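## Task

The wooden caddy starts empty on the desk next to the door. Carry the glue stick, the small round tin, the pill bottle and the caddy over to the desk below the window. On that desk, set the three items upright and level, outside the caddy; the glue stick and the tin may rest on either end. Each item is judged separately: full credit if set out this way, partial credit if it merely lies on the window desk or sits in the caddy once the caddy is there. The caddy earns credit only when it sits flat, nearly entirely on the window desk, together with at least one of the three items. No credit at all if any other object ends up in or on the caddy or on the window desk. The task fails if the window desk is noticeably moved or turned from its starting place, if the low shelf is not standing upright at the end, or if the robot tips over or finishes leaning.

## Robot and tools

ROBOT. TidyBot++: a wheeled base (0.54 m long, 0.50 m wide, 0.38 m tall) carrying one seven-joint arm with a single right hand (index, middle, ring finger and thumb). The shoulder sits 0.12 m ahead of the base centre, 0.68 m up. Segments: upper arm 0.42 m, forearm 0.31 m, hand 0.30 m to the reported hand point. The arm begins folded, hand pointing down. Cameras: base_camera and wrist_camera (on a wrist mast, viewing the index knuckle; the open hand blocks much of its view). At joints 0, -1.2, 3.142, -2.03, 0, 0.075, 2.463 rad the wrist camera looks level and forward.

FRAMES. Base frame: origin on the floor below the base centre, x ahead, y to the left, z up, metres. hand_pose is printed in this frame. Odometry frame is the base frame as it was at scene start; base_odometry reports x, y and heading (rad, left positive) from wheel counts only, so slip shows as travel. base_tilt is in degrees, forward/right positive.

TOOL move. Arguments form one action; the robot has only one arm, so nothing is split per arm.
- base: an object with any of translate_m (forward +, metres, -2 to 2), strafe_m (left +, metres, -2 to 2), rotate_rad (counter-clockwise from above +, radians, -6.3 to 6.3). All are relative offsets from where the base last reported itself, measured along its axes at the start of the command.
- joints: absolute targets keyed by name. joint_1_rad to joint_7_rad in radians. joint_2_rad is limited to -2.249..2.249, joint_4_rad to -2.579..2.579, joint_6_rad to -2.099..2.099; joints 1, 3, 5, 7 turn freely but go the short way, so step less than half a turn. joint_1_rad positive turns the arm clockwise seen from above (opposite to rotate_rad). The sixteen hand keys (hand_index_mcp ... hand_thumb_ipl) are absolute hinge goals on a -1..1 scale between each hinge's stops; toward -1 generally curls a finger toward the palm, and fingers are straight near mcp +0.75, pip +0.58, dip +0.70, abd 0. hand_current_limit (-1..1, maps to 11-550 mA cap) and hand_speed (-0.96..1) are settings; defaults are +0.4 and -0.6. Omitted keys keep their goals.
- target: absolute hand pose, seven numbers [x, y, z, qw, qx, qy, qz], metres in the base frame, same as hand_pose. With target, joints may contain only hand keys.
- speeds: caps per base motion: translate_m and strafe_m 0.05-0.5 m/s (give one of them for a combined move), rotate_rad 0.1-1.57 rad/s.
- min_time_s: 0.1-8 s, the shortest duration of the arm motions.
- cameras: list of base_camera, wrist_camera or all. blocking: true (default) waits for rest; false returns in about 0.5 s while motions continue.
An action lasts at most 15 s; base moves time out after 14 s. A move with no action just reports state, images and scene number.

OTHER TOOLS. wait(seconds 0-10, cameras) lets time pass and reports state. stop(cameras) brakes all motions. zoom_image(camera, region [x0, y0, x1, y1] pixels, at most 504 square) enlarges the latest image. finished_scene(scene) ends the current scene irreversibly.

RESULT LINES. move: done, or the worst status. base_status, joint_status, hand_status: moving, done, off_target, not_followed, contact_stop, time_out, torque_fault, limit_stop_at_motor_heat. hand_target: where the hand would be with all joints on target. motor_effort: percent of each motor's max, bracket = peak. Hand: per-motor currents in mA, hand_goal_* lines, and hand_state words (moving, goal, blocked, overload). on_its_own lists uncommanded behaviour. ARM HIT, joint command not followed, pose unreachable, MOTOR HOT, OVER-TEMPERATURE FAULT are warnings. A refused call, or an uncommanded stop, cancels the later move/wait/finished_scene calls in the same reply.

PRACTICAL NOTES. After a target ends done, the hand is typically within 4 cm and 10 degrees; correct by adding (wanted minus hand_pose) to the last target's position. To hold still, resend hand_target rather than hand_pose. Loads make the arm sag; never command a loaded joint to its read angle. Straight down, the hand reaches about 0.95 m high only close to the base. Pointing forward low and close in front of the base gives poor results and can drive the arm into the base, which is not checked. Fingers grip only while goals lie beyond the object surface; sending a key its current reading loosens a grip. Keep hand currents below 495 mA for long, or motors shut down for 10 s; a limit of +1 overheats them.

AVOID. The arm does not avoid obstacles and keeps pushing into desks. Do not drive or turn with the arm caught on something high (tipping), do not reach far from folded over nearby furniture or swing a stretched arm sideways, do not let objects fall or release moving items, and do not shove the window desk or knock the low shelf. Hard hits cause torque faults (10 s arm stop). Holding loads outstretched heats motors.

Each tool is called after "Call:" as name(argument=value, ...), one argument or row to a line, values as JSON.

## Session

Call:
move(
)

Scene clock: 0.00 s.
base_odometry: x=+0.000 y=+0.000 heading=+0.000
base_tilt: forward=+0.1 right=+0.3
base_status: not commanded
joint_positions: joint_1_rad=+0.022 joint_2_rad=-0.383 joint_3_rad=+3.181 joint_4_rad=-2.517 joint_5_rad=+0.025 joint_6_rad=-0.826 joint_7_rad=+3.144 hand_index_mcp=+0.753 hand_index_abd=+0.000 hand_index_pip=+0.577 hand_index_dip=+0.696 hand_middle_mcp=+0.754 hand_middle_abd=+0.000 hand_middle_pip=+0.577 hand_middle_dip=+0.696 hand_ring_mcp=+0.754 hand_ring_abd=+0.000 hand_ring_pip=+0.577 hand_ring_dip=+0.696 hand_thumb_cmc=+0.715 hand_thumb_axl=+0.677 hand_thumb_mcp=+0.223 hand_thumb_ipl=+0.168 hand_current_limit=+0.400 hand_speed=-0.600
joint_status: not commanded
hand_state: goal,goal,goal,goal,goal,overload,goal,goal,goal,goal,goal,goal,goal,goal,goal,goal
index_mcp_current_ma: 0
index_abd_current_ma: 0
index_pip_current_ma: 0
index_dip_current_ma: 0
middle_mcp_current_ma: 0
middle_abd_current_ma: 0
middle_pip_current_ma: 0
middle_dip_current_ma: 0
ring_mcp_current_ma: 0
ring_abd_current_ma: 0
ring_pip_current_ma: 0
ring_dip_current_ma: 0
thumb_cmc_current_ma: 0
thumb_axl_current_ma: 0
thumb_mcp_current_ma: -1
thumb_ipl_current_ma: 0
hand_goal_index_mcp: 0.754
hand_goal_index_abd: 0.000
hand_goal_index_pip: 0.576
hand_goal_index_dip: 0.696
hand_goal_middle_mcp: 0.754
hand_goal_middle_abd: 0.000
hand_goal_middle_pip: 0.576
hand_goal_middle_dip: 0.696
hand_goal_ring_mcp: 0.754
hand_goal_ring_abd: 0.000
hand_goal_ring_pip: 0.576
hand_goal_ring_dip: 0.696
hand_goal_thumb_cmc: 0.714
hand_goal_thumb_axl: 0.678
hand_goal_thumb_mcp: 0.226
hand_goal_thumb_ipl: 0.168
motor_effort: joint_1_rad=+0 joint_2_rad=-1 joint_3_rad=+0 joint_4_rad=+12 joint_5_rad=+0 joint_6_rad=+2 joint_7_rad=-1
hand_pose: x=+0.3646 y=-0.0387 z=+0.6234 quat_wxyz=(-0.068, -0.719, -0.689, -0.060) (m; base frame)
hand_target: x=+0.3643 y=-0.0387 z=+0.6231 quat_wxyz=(-0.067, -0.719, -0.689, -0.060) (m; base frame)
hand_status: not commanded
pictures: base_camera, wrist_camera
Images, in order (width x height): base_camera 644x364, wrist_camera 504x504.

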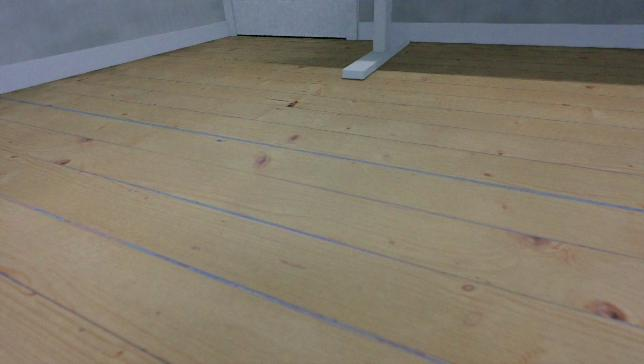

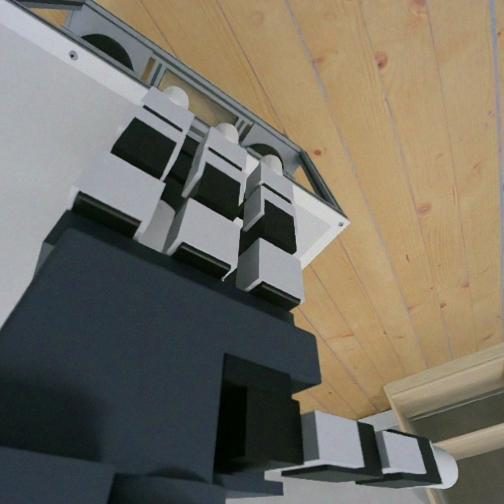

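Call:
move(
  joints={"joint_1_rad": -0.3, "joint_2_rad": -0.6, "joint_3_rad": 3.13, "joint_4_rad": -1.8, "joint_5_rad": -0.02, "joint_6_rad": -0.75, "joint_7_rad": 2.46},
  cameras=["wrist_camera", "base_camera"],
)

Scene clock: 3.70 s.
move: done
base_odometry: x=+0.000 y=+0.000 heading=+0.000
base_tilt: forward=+0.1 right=+0.3
base_status: not commanded
joint_positions: joint_1_rad=-0.277 joint_2_rad=-0.590 joint_3_rad=+3.154 joint_4_rad=-1.815 joint_5_rad=+0.025 joint_6_rad=-0.825 joint_7_rad=+2.509 hand_index_mcp=+0.758 hand_index_abd=+0.000 hand_index_pip=+0.577 hand_index_dip=+0.696 hand_middle_mcp=+0.758 hand_middle_abd=+0.000 hand_middle_pip=+0.577 hand_middle_dip=+0.696 hand_ring_mcp=+0.758 hand_ring_abd=+0.000 hand_ring_pip=+0.577 hand_ring_dip=+0.696 hand_thumb_cmc=+0.718 hand_thumb_axl=+0.677 hand_thumb_mcp=+0.223 hand_thumb_ipl=+0.168 hand_current_limit=+0.400 hand_speed=-0.600
joint_status: all done
hand_state: goal,goal,goal,goal,goal,overload,goal,goal,goal,goal,goal,goal,goal,goal,goal,goal
index_mcp_current_ma: 1
index_abd_current_ma: 0
index_pip_current_ma: 0
index_dip_current_ma: 0
middle_mcp_current_ma: 1
middle_abd_current_ma: 0
middle_pip_current_ma: 0
middle_dip_current_ma: 0
ring_mcp_current_ma: 1
ring_abd_current_ma: 0
ring_pip_current_ma: 0
ring_dip_current_ma: 0
thumb_cmc_current_ma: 1
thumb_axl_current_ma: 0
thumb_mcp_current_ma: -1
thumb_ipl_current_ma: 0
hand_goal_index_mcp: 0.754
hand_goal_index_abd: 0.000
hand_goal_index_pip: 0.576
hand_goal_index_dip: 0.696
hand_goal_middle_mcp: 0.754
hand_goal_middle_abd: 0.000
hand_goal_middle_pip: 0.576
hand_goal_middle_dip: 0.696
hand_goal_ring_mcp: 0.754
hand_goal_ring_abd: 0.000
hand_goal_ring_pip: 0.576
hand_goal_ring_dip: 0.696
hand_goal_thumb_cmc: 0.714
hand_goal_thumb_axl: 0.678
hand_goal_thumb_mcp: 0.226
hand_goal_thumb_ipl: 0.168
motor_effort: joint_1_rad=+0(1) joint_2_rad=+1(3) joint_3_rad=+1(1) joint_4_rad=+17(17) joint_5_rad=+0(1) joint_6_rad=+8(8) joint_7_rad=-1(2)
hand_pose: x=+0.4800 y=+0.0217 z=+1.0494 quat_wxyz=(-0.180, -0.704, -0.485, -0.487) (m; base frame)
hand_target: x=+0.4766 y=+0.0473 z=+1.0785 quat_wxyz=(-0.154, -0.684, -0.467, -0.540) (m; base frame)
hand_status: not commanded
pictures: base_camera, wrist_camera
Images, in order (width x height): base_camera 644x364, wrist_camera 504x504.

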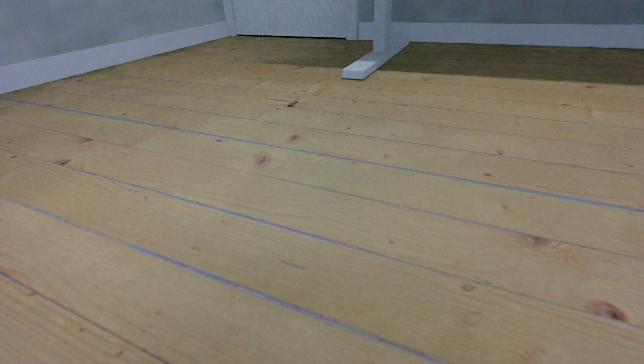

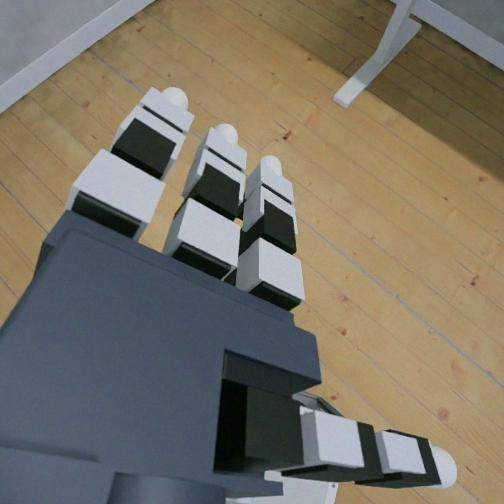

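Call:
move(
  joints={"joint_1_rad": -0.3, "joint_3_rad": 3.09, "joint_5_rad": -0.1, "joint_6_rad": 0.1, "joint_7_rad": 2.42},
)

Call:
move(
  joints={"joint_3_rad": 3.13, "joint_5_rad": -0.04},
  cameras=["wrist_camera"],
)

Scene clock: 8.37 s.
move: done
base_odometry: x=+0.000 y=+0.000 heading=+0.000
base_tilt: forward=+0.1 right=+0.3
base_status: not commanded
joint_positions: joint_1_rad=-0.278 joint_2_rad=-0.595 joint_3_rad=+3.113 joint_4_rad=-1.805 joint_5_rad=-0.023 joint_6_rad=+0.019 joint_7_rad=+2.467 hand_index_mcp=+0.760 hand_index_abd=+0.000 hand_index_pip=+0.577 hand_index_dip=+0.696 hand_middle_mcp=+0.760 hand_middle_abd=+0.001 hand_middle_pip=+0.577 hand_middle_dip=+0.696 hand_ring_mcp=+0.761 hand_ring_abd=+0.000 hand_ring_pip=+0.577 hand_ring_dip=+0.696 hand_thumb_cmc=+0.720 hand_thumb_axl=+0.677 hand_thumb_mcp=+0.225 hand_thumb_ipl=+0.168 hand_current_limit=+0.400 hand_speed=-0.600
joint_status: all done
hand_state: goal,goal,goal,goal,goal,overload,goal,goal,goal,goal,goal,goal,goal,goal,goal,goal
index_mcp_current_ma: 2
index_abd_current_ma: 0
index_pip_current_ma: 0
index_dip_current_ma: 0
middle_mcp_current_ma: 2
middle_abd_current_ma: 0
middle_pip_current_ma: 0
middle_dip_current_ma: 0
ring_mcp_current_ma: 2
ring_abd_current_ma: 0
ring_pip_current_ma: 0
ring_dip_current_ma: 0
thumb_cmc_current_ma: 1
thumb_axl_current_ma: 0
thumb_mcp_current_ma: 0
thumb_ipl_current_ma: 0
hand_goal_index_mcp: 0.754
hand_goal_index_abd: 0.000
hand_goal_index_pip: 0.576
hand_goal_index_dip: 0.696
hand_goal_middle_mcp: 0.754
hand_goal_middle_abd: 0.000
hand_goal_middle_pip: 0.576
hand_goal_middle_dip: 0.696
hand_goal_ring_mcp: 0.754
hand_goal_ring_abd: 0.000
hand_goal_ring_pip: 0.576
hand_goal_ring_dip: 0.696
hand_goal_thumb_cmc: 0.714
hand_goal_thumb_axl: 0.678
hand_goal_thumb_mcp: 0.226
hand_goal_thumb_ipl: 0.168
motor_effort: joint_1_rad=-1(2) joint_2_rad=+0(2) joint_3_rad=+1(2) joint_4_rad=+17(19) joint_5_rad=+0(1) joint_6_rad=+8(11) joint_7_rad=-1(2)
hand_pose: x=+0.4418 y=+0.0367 z=+1.3009 quat_wxyz=(-0.238, -0.463, -0.316, -0.793) (m; base frame)
hand_target: x=+0.4263 y=+0.0450 z=+1.3176 quat_wxyz=(-0.182, -0.443, -0.279, -0.833) (m; base frame)
hand_status: not commanded
pictures: none

Scene clock: 9.07 s.
move: done
base_odometry: x=+0.000 y=+0.000 heading=+0.000
base_tilt: forward=+0.1 right=+0.3
base_status: not commanded
joint_positions: joint_1_rad=-0.278 joint_2_rad=-0.595 joint_3_rad=+3.122 joint_4_rad=-1.805 joint_5_rad=-0.023 joint_6_rad=+0.019 joint_7_rad=+2.467 hand_index_mcp=+0.760 hand_index_abd=+0.000 hand_index_pip=+0.577 hand_index_dip=+0.696 hand_middle_mcp=+0.760 hand_middle_abd=+0.001 hand_middle_pip=+0.577 hand_middle_dip=+0.696 hand_ring_mcp=+0.761 hand_ring_abd=+0.000 hand_ring_pip=+0.577 hand_ring_dip=+0.696 hand_thumb_cmc=+0.720 hand_thumb_axl=+0.677 hand_thumb_mcp=+0.225 hand_thumb_ipl=+0.168 hand_current_limit=+0.400 hand_speed=-0.600
joint_status: all done
hand_state: goal,goal,goal,goal,goal,overload,goal,goal,goal,goal,goal,goal,goal,goal,goal,goal
index_mcp_current_ma: 2
index_abd_current_ma: 0
index_pip_current_ma: 0
index_dip_current_ma: 0
middle_mcp_current_ma: 2
middle_abd_current_ma: 0
middle_pip_current_ma: 0
middle_dip_current_ma: 0
ring_mcp_current_ma: 2
ring_abd_current_ma: 0
ring_pip_current_ma: 0
ring_dip_current_ma: 0
thumb_cmc_current_ma: 1
thumb_axl_current_ma: 0
thumb_mcp_current_ma: 0
thumb_ipl_current_ma: 0
hand_goal_index_mcp: 0.754
hand_goal_index_abd: 0.000
hand_goal_index_pip: 0.576
hand_goal_index_dip: 0.696
hand_goal_middle_mcp: 0.754
hand_goal_middle_abd: 0.000
hand_goal_middle_pip: 0.576
hand_goal_middle_dip: 0.696
hand_goal_ring_mcp: 0.754
hand_goal_ring_abd: 0.000
hand_goal_ring_pip: 0.576
hand_goal_ring_dip: 0.696
hand_goal_thumb_cmc: 0.714
hand_goal_thumb_axl: 0.678
hand_goal_thumb_mcp: 0.226
hand_goal_thumb_ipl: 0.168
motor_effort: joint_1_rad=-1(1) joint_2_rad=+1(1) joint_3_rad=+1(4) joint_4_rad=+17(17) joint_5_rad=+0(1) joint_6_rad=+8(8) joint_7_rad=-1(1)
hand_pose: x=+0.4429 y=+0.0315 z=+1.3007 quat_wxyz=(-0.239, -0.465, -0.313, -0.793) (m; base frame)
hand_target: x=+0.4291 y=+0.0249 z=+1.3209 quat_wxyz=(-0.214, -0.442, -0.278, -0.825) (m; base frame)
hand_status: not commanded
pictures: wrist_camera
Images, in order (width x height): wrist_camera 504x504.

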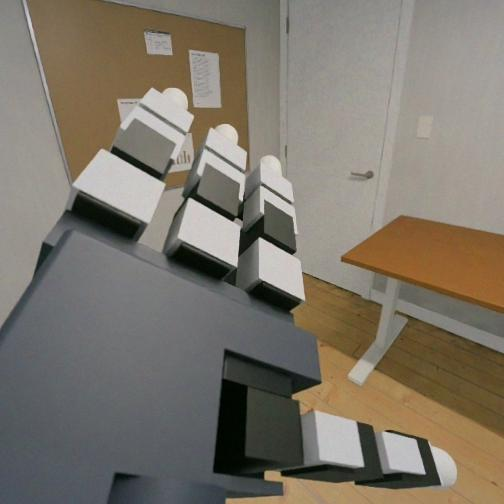

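Call:
move(
  base={"rotate_rad": -0.8},
  cameras=["wrist_camera"],
)

Call:
move(
  base={"rotate_rad": -0.9},
  cameras=["wrist_camera"],
)

Call:
move(
  base={"rotate_rad": -0.9},
  cameras=["wrist_camera"],
)

Call:
move(
  base={"rotate_rad": -0.9},
  cameras=["wrist_camera"],
)

Call:
move(
  base={"rotate_rad": -0.9},
  cameras=["wrist_camera"],
)

Call:
move(
  base={"rotate_rad": -0.9},
  cameras=["wrist_camera"],
)

Scene clock: 12.73 s.
move: done
base_odometry: x=+0.000 y=+0.000 heading=-0.800
base_tilt: forward=+0.1 right=+0.3
base_status: done
joint_positions: joint_1_rad=-0.281 joint_2_rad=-0.595 joint_3_rad=+3.123 joint_4_rad=-1.805 joint_5_rad=-0.023 joint_6_rad=+0.019 joint_7_rad=+2.467 hand_index_mcp=+0.760 hand_index_abd=+0.000 hand_index_pip=+0.577 hand_index_dip=+0.696 hand_middle_mcp=+0.760 hand_middle_abd=+0.002 hand_middle_pip=+0.577 hand_middle_dip=+0.696 hand_ring_mcp=+0.761 hand_ring_abd=+0.000 hand_ring_pip=+0.577 hand_ring_dip=+0.696 hand_thumb_cmc=+0.720 hand_thumb_axl=+0.677 hand_thumb_mcp=+0.226 hand_thumb_ipl=+0.168 hand_current_limit=+0.400 hand_speed=-0.600
joint_status: not commanded
hand_state: goal,goal,goal,goal,goal,overload,goal,goal,goal,goal,goal,goal,goal,goal,goal,goal
index_mcp_current_ma: 2
index_abd_current_ma: 0
index_pip_current_ma: 0
index_dip_current_ma: 0
middle_mcp_current_ma: 2
middle_abd_current_ma: 0
middle_pip_current_ma: 0
middle_dip_current_ma: 0
ring_mcp_current_ma: 2
ring_abd_current_ma: 0
ring_pip_current_ma: 0
ring_dip_current_ma: 0
thumb_cmc_current_ma: 1
thumb_axl_current_ma: 0
thumb_mcp_current_ma: 0
thumb_ipl_current_ma: 0
hand_goal_index_mcp: 0.754
hand_goal_index_abd: 0.000
hand_goal_index_pip: 0.576
hand_goal_index_dip: 0.696
hand_goal_middle_mcp: 0.754
hand_goal_middle_abd: 0.000
hand_goal_middle_pip: 0.576
hand_goal_middle_dip: 0.696
hand_goal_ring_mcp: 0.754
hand_goal_ring_abd: 0.000
hand_goal_ring_pip: 0.576
hand_goal_ring_dip: 0.696
hand_goal_thumb_cmc: 0.714
hand_goal_thumb_axl: 0.678
hand_goal_thumb_mcp: 0.226
hand_goal_thumb_ipl: 0.168
motor_effort: joint_1_rad=-1(1) joint_2_rad=+0(1) joint_3_rad=+1(3) joint_4_rad=+17(18) joint_5_rad=+0(1) joint_6_rad=+8(9) joint_7_rad=-1(1)
hand_pose: x=+0.4429 y=+0.0321 z=+1.3006 quat_wxyz=(-0.238, -0.465, -0.313, -0.793) (m; base frame)
hand_target: x=+0.4291 y=+0.0249 z=+1.3209 quat_wxyz=(-0.214, -0.442, -0.278, -0.825) (m; base frame)
hand_status: not commanded
pictures: wrist_camera
Images, in order (width x height): wrist_camera 504x504.

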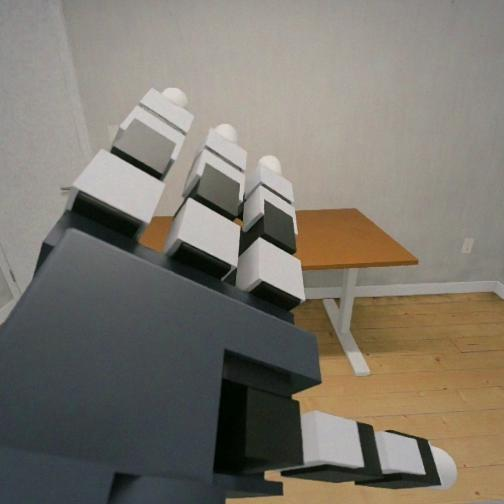

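Scene clock: 14.53 s.
move: done
base_odometry: x=+0.000 y=+0.000 heading=-1.699
base_tilt: forward=+0.1 right=+0.3
base_status: done
joint_positions: joint_1_rad=-0.283 joint_2_rad=-0.595 joint_3_rad=+3.123 joint_4_rad=-1.805 joint_5_rad=-0.023 joint_6_rad=+0.019 joint_7_rad=+2.467 hand_index_mcp=+0.760 hand_index_abd=+0.000 hand_index_pip=+0.577 hand_index_dip=+0.696 hand_middle_mcp=+0.760 hand_middle_abd=+0.002 hand_middle_pip=+0.577 hand_middle_dip=+0.696 hand_ring_mcp=+0.761 hand_ring_abd=+0.000 hand_ring_pip=+0.577 hand_ring_dip=+0.696 hand_thumb_cmc=+0.720 hand_thumb_axl=+0.677 hand_thumb_mcp=+0.226 hand_thumb_ipl=+0.168 hand_current_limit=+0.400 hand_speed=-0.600
joint_status: not commanded
hand_state: goal,goal,goal,goal,goal,overload,goal,goal,goal,goal,goal,goal,goal,goal,goal,goal
index_mcp_current_ma: 2
index_abd_current_ma: 0
index_pip_current_ma: 0
index_dip_current_ma: 0
middle_mcp_current_ma: 2
middle_abd_current_ma: 0
middle_pip_current_ma: 0
middle_dip_current_ma: 0
ring_mcp_current_ma: 2
ring_abd_current_ma: 0
ring_pip_current_ma: 0
ring_dip_current_ma: 0
thumb_cmc_current_ma: 1
thumb_axl_current_ma: 0
thumb_mcp_current_ma: 0
thumb_ipl_current_ma: 0
hand_goal_index_mcp: 0.754
hand_goal_index_abd: 0.000
hand_goal_index_pip: 0.576
hand_goal_index_dip: 0.696
hand_goal_middle_mcp: 0.754
hand_goal_middle_abd: 0.000
hand_goal_middle_pip: 0.576
hand_goal_middle_dip: 0.696
hand_goal_ring_mcp: 0.754
hand_goal_ring_abd: 0.000
hand_goal_ring_pip: 0.576
hand_goal_ring_dip: 0.696
hand_goal_thumb_cmc: 0.714
hand_goal_thumb_axl: 0.678
hand_goal_thumb_mcp: 0.226
hand_goal_thumb_ipl: 0.168
motor_effort: joint_1_rad=-1(1) joint_2_rad=+0(1) joint_3_rad=+1(2) joint_4_rad=+17(17) joint_5_rad=+0(1) joint_6_rad=+8(9) joint_7_rad=-1(1)
hand_pose: x=+0.4430 y=+0.0322 z=+1.3006 quat_wxyz=(-0.238, -0.465, -0.313, -0.793) (m; base frame)
hand_target: x=+0.4291 y=+0.0249 z=+1.3209 quat_wxyz=(-0.214, -0.442, -0.278, -0.825) (m; base frame)
hand_status: not commanded
pictures: wrist_camera
Images, in order (width x height): wrist_camera 504x504.

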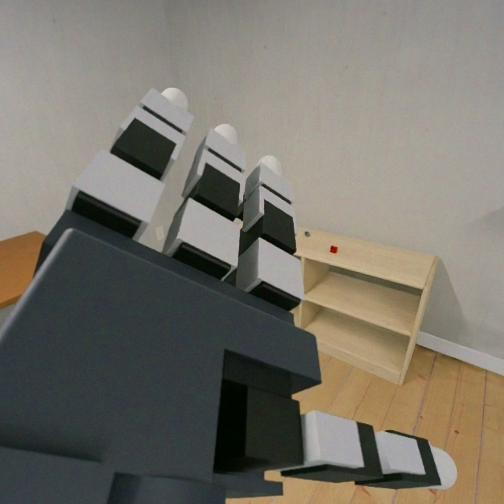

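Scene clock: 16.33 s.
move: done
base_odometry: x=+0.000 y=+0.000 heading=-2.598
base_tilt: forward=+0.1 right=+0.3
base_status: done
joint_positions: joint_1_rad=-0.284 joint_2_rad=-0.595 joint_3_rad=+3.124 joint_4_rad=-1.805 joint_5_rad=-0.023 joint_6_rad=+0.019 joint_7_rad=+2.467 hand_index_mcp=+0.760 hand_index_abd=+0.000 hand_index_pip=+0.577 hand_index_dip=+0.696 hand_middle_mcp=+0.760 hand_middle_abd=+0.003 hand_middle_pip=+0.577 hand_middle_dip=+0.696 hand_ring_mcp=+0.761 hand_ring_abd=+0.000 hand_ring_pip=+0.577 hand_ring_dip=+0.696 hand_thumb_cmc=+0.720 hand_thumb_axl=+0.677 hand_thumb_mcp=+0.226 hand_thumb_ipl=+0.168 hand_current_limit=+0.400 hand_speed=-0.600
joint_status: not commanded
hand_state: goal,goal,goal,goal,goal,overload,goal,goal,goal,goal,goal,goal,goal,goal,goal,goal
index_mcp_current_ma: 2
index_abd_current_ma: 0
index_pip_current_ma: 0
index_dip_current_ma: 0
middle_mcp_current_ma: 2
middle_abd_current_ma: 0
middle_pip_current_ma: 0
middle_dip_current_ma: 0
ring_mcp_current_ma: 2
ring_abd_current_ma: 0
ring_pip_current_ma: 0
ring_dip_current_ma: 0
thumb_cmc_current_ma: 1
thumb_axl_current_ma: 0
thumb_mcp_current_ma: 0
thumb_ipl_current_ma: 0
hand_goal_index_mcp: 0.754
hand_goal_index_abd: 0.000
hand_goal_index_pip: 0.576
hand_goal_index_dip: 0.696
hand_goal_middle_mcp: 0.754
hand_goal_middle_abd: 0.000
hand_goal_middle_pip: 0.576
hand_goal_middle_dip: 0.696
hand_goal_ring_mcp: 0.754
hand_goal_ring_abd: 0.000
hand_goal_ring_pip: 0.576
hand_goal_ring_dip: 0.696
hand_goal_thumb_cmc: 0.714
hand_goal_thumb_axl: 0.678
hand_goal_thumb_mcp: 0.226
hand_goal_thumb_ipl: 0.168
motor_effort: joint_1_rad=-1(2) joint_2_rad=+1(1) joint_3_rad=+1(3) joint_4_rad=+17(18) joint_5_rad=+0(1) joint_6_rad=+8(8) joint_7_rad=-1(1)
hand_pose: x=+0.4430 y=+0.0322 z=+1.3006 quat_wxyz=(-0.237, -0.465, -0.313, -0.793) (m; base frame)
hand_target: x=+0.4291 y=+0.0249 z=+1.3209 quat_wxyz=(-0.214, -0.442, -0.278, -0.825) (m; base frame)
hand_status: not commanded
pictures: wrist_camera
Images, in order (width x height): wrist_camera 504x504.

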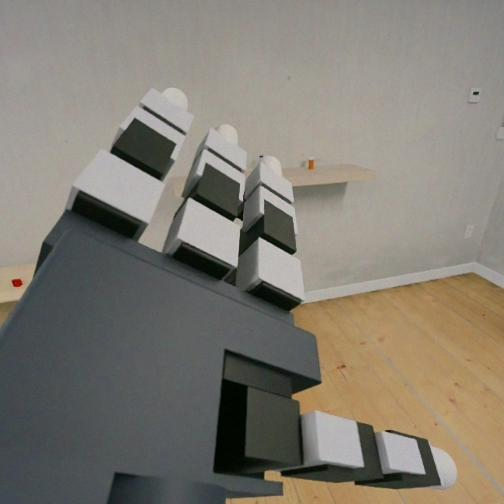

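Scene clock: 18.13 s.
move: done
base_odometry: x=+0.000 y=+0.000 heading=+2.785
base_tilt: forward=+0.1 right=+0.3
base_status: done
joint_positions: joint_1_rad=-0.284 joint_2_rad=-0.595 joint_3_rad=+3.124 joint_4_rad=-1.805 joint_5_rad=-0.023 joint_6_rad=+0.019 joint_7_rad=+2.467 hand_index_mcp=+0.760 hand_index_abd=+0.000 hand_index_pip=+0.577 hand_index_dip=+0.696 hand_middle_mcp=+0.760 hand_middle_abd=+0.004 hand_middle_pip=+0.577 hand_middle_dip=+0.696 hand_ring_mcp=+0.761 hand_ring_abd=+0.000 hand_ring_pip=+0.577 hand_ring_dip=+0.696 hand_thumb_cmc=+0.720 hand_thumb_axl=+0.677 hand_thumb_mcp=+0.226 hand_thumb_ipl=+0.168 hand_current_limit=+0.400 hand_speed=-0.600
joint_status: not commanded
hand_state: goal,goal,goal,goal,goal,overload,goal,goal,goal,goal,goal,goal,goal,goal,goal,goal
index_mcp_current_ma: 2
index_abd_current_ma: 0
index_pip_current_ma: 0
index_dip_current_ma: 0
middle_mcp_current_ma: 2
middle_abd_current_ma: 0
middle_pip_current_ma: 0
middle_dip_current_ma: 0
ring_mcp_current_ma: 2
ring_abd_current_ma: 0
ring_pip_current_ma: 0
ring_dip_current_ma: 0
thumb_cmc_current_ma: 1
thumb_axl_current_ma: 0
thumb_mcp_current_ma: 0
thumb_ipl_current_ma: 0
hand_goal_index_mcp: 0.754
hand_goal_index_abd: 0.000
hand_goal_index_pip: 0.576
hand_goal_index_dip: 0.696
hand_goal_middle_mcp: 0.754
hand_goal_middle_abd: 0.000
hand_goal_middle_pip: 0.576
hand_goal_middle_dip: 0.696
hand_goal_ring_mcp: 0.754
hand_goal_ring_abd: 0.000
hand_goal_ring_pip: 0.576
hand_goal_ring_dip: 0.696
hand_goal_thumb_cmc: 0.714
hand_goal_thumb_axl: 0.678
hand_goal_thumb_mcp: 0.226
hand_goal_thumb_ipl: 0.168
motor_effort: joint_1_rad=-1(1) joint_2_rad=+0(2) joint_3_rad=+1(2) joint_4_rad=+17(18) joint_5_rad=+0(1) joint_6_rad=+8(9) joint_7_rad=-1(1)
hand_pose: x=+0.4430 y=+0.0322 z=+1.3006 quat_wxyz=(-0.237, -0.465, -0.313, -0.793) (m; base frame)
hand_target: x=+0.4291 y=+0.0249 z=+1.3209 quat_wxyz=(-0.214, -0.442, -0.278, -0.825) (m; base frame)
hand_status: not commanded
pictures: wrist_camera
Images, in order (width x height): wrist_camera 504x504.

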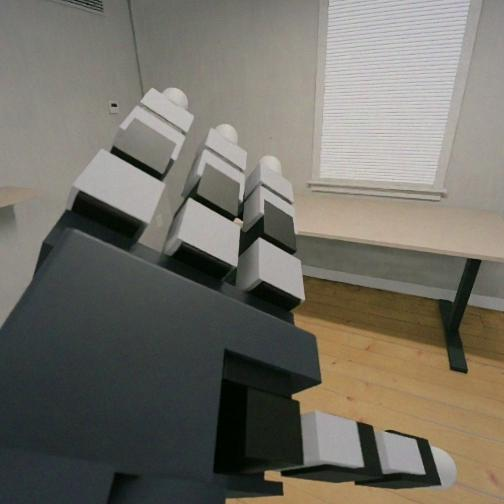

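Scene clock: 19.93 s.
move: done
base_odometry: x=+0.000 y=+0.000 heading=+1.886
base_tilt: forward=+0.1 right=+0.3
base_status: done
joint_positions: joint_1_rad=-0.285 joint_2_rad=-0.595 joint_3_rad=+3.124 joint_4_rad=-1.805 joint_5_rad=-0.023 joint_6_rad=+0.019 joint_7_rad=+2.467 hand_index_mcp=+0.760 hand_index_abd=+0.000 hand_index_pip=+0.577 hand_index_dip=+0.696 hand_middle_mcp=+0.760 hand_middle_abd=+0.004 hand_middle_pip=+0.577 hand_middle_dip=+0.696 hand_ring_mcp=+0.761 hand_ring_abd=+0.000 hand_ring_pip=+0.577 hand_ring_dip=+0.696 hand_thumb_cmc=+0.720 hand_thumb_axl=+0.677 hand_thumb_mcp=+0.226 hand_thumb_ipl=+0.168 hand_current_limit=+0.400 hand_speed=-0.600
joint_status: not commanded
hand_state: goal,goal,goal,goal,goal,overload,goal,goal,goal,goal,goal,goal,goal,goal,goal,goal
index_mcp_current_ma: 2
index_abd_current_ma: 0
index_pip_current_ma: 0
index_dip_current_ma: 0
middle_mcp_current_ma: 2
middle_abd_current_ma: 0
middle_pip_current_ma: 0
middle_dip_current_ma: 0
ring_mcp_current_ma: 2
ring_abd_current_ma: 0
ring_pip_current_ma: 0
ring_dip_current_ma: 0
thumb_cmc_current_ma: 1
thumb_axl_current_ma: 0
thumb_mcp_current_ma: 0
thumb_ipl_current_ma: 0
hand_goal_index_mcp: 0.754
hand_goal_index_abd: 0.000
hand_goal_index_pip: 0.576
hand_goal_index_dip: 0.696
hand_goal_middle_mcp: 0.754
hand_goal_middle_abd: 0.000
hand_goal_middle_pip: 0.576
hand_goal_middle_dip: 0.696
hand_goal_ring_mcp: 0.754
hand_goal_ring_abd: 0.000
hand_goal_ring_pip: 0.576
hand_goal_ring_dip: 0.696
hand_goal_thumb_cmc: 0.714
hand_goal_thumb_axl: 0.678
hand_goal_thumb_mcp: 0.226
hand_goal_thumb_ipl: 0.168
motor_effort: joint_1_rad=-1(2) joint_2_rad=+1(1) joint_3_rad=+1(2) joint_4_rad=+17(18) joint_5_rad=+0(1) joint_6_rad=+8(9) joint_7_rad=-1(1)
hand_pose: x=+0.4430 y=+0.0322 z=+1.3006 quat_wxyz=(-0.237, -0.465, -0.313, -0.793) (m; base frame)
hand_target: x=+0.4291 y=+0.0249 z=+1.3209 quat_wxyz=(-0.214, -0.442, -0.278, -0.825) (m; base frame)
hand_status: not commanded
pictures: wrist_camera
Images, in order (width x height): wrist_camera 504x504.

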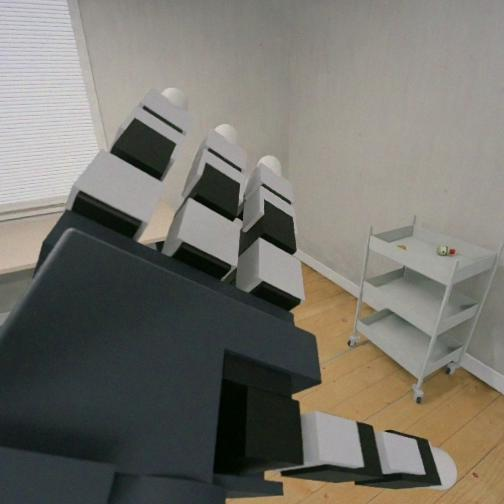

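Scene clock: 21.73 s.
move: done
base_odometry: x=+0.000 y=+0.000 heading=+0.986
base_tilt: forward=+0.1 right=+0.3
base_status: done
joint_positions: joint_1_rad=-0.285 joint_2_rad=-0.595 joint_3_rad=+3.124 joint_4_rad=-1.805 joint_5_rad=-0.023 joint_6_rad=+0.019 joint_7_rad=+2.467 hand_index_mcp=+0.760 hand_index_abd=+0.000 hand_index_pip=+0.577 hand_index_dip=+0.696 hand_middle_mcp=+0.760 hand_middle_abd=+0.005 hand_middle_pip=+0.577 hand_middle_dip=+0.696 hand_ring_mcp=+0.761 hand_ring_abd=+0.000 hand_ring_pip=+0.577 hand_ring_dip=+0.696 hand_thumb_cmc=+0.720 hand_thumb_axl=+0.677 hand_thumb_mcp=+0.226 hand_thumb_ipl=+0.168 hand_current_limit=+0.400 hand_speed=-0.600
joint_status: not commanded
hand_state: goal,goal,goal,goal,goal,overload,goal,goal,goal,goal,goal,goal,goal,goal,goal,goal
index_mcp_current_ma: 2
index_abd_current_ma: 0
index_pip_current_ma: 0
index_dip_current_ma: 0
middle_mcp_current_ma: 2
middle_abd_current_ma: 0
middle_pip_current_ma: 0
middle_dip_current_ma: 0
ring_mcp_current_ma: 2
ring_abd_current_ma: 0
ring_pip_current_ma: 0
ring_dip_current_ma: 0
thumb_cmc_current_ma: 1
thumb_axl_current_ma: 0
thumb_mcp_current_ma: 0
thumb_ipl_current_ma: 0
hand_goal_index_mcp: 0.754
hand_goal_index_abd: 0.000
hand_goal_index_pip: 0.576
hand_goal_index_dip: 0.696
hand_goal_middle_mcp: 0.754
hand_goal_middle_abd: 0.000
hand_goal_middle_pip: 0.576
hand_goal_middle_dip: 0.696
hand_goal_ring_mcp: 0.754
hand_goal_ring_abd: 0.000
hand_goal_ring_pip: 0.576
hand_goal_ring_dip: 0.696
hand_goal_thumb_cmc: 0.714
hand_goal_thumb_axl: 0.678
hand_goal_thumb_mcp: 0.226
hand_goal_thumb_ipl: 0.168
motor_effort: joint_1_rad=-1(1) joint_2_rad=+0(1) joint_3_rad=+1(2) joint_4_rad=+17(17) joint_5_rad=+0(1) joint_6_rad=+8(9) joint_7_rad=-1(1)
hand_pose: x=+0.4431 y=+0.0321 z=+1.3006 quat_wxyz=(-0.237, -0.465, -0.313, -0.793) (m; base frame)
hand_target: x=+0.4291 y=+0.0249 z=+1.3209 quat_wxyz=(-0.214, -0.442, -0.278, -0.825) (m; base frame)
hand_status: not commanded
pictures: wrist_camera
Images, in order (width x height): wrist_camera 504x504.

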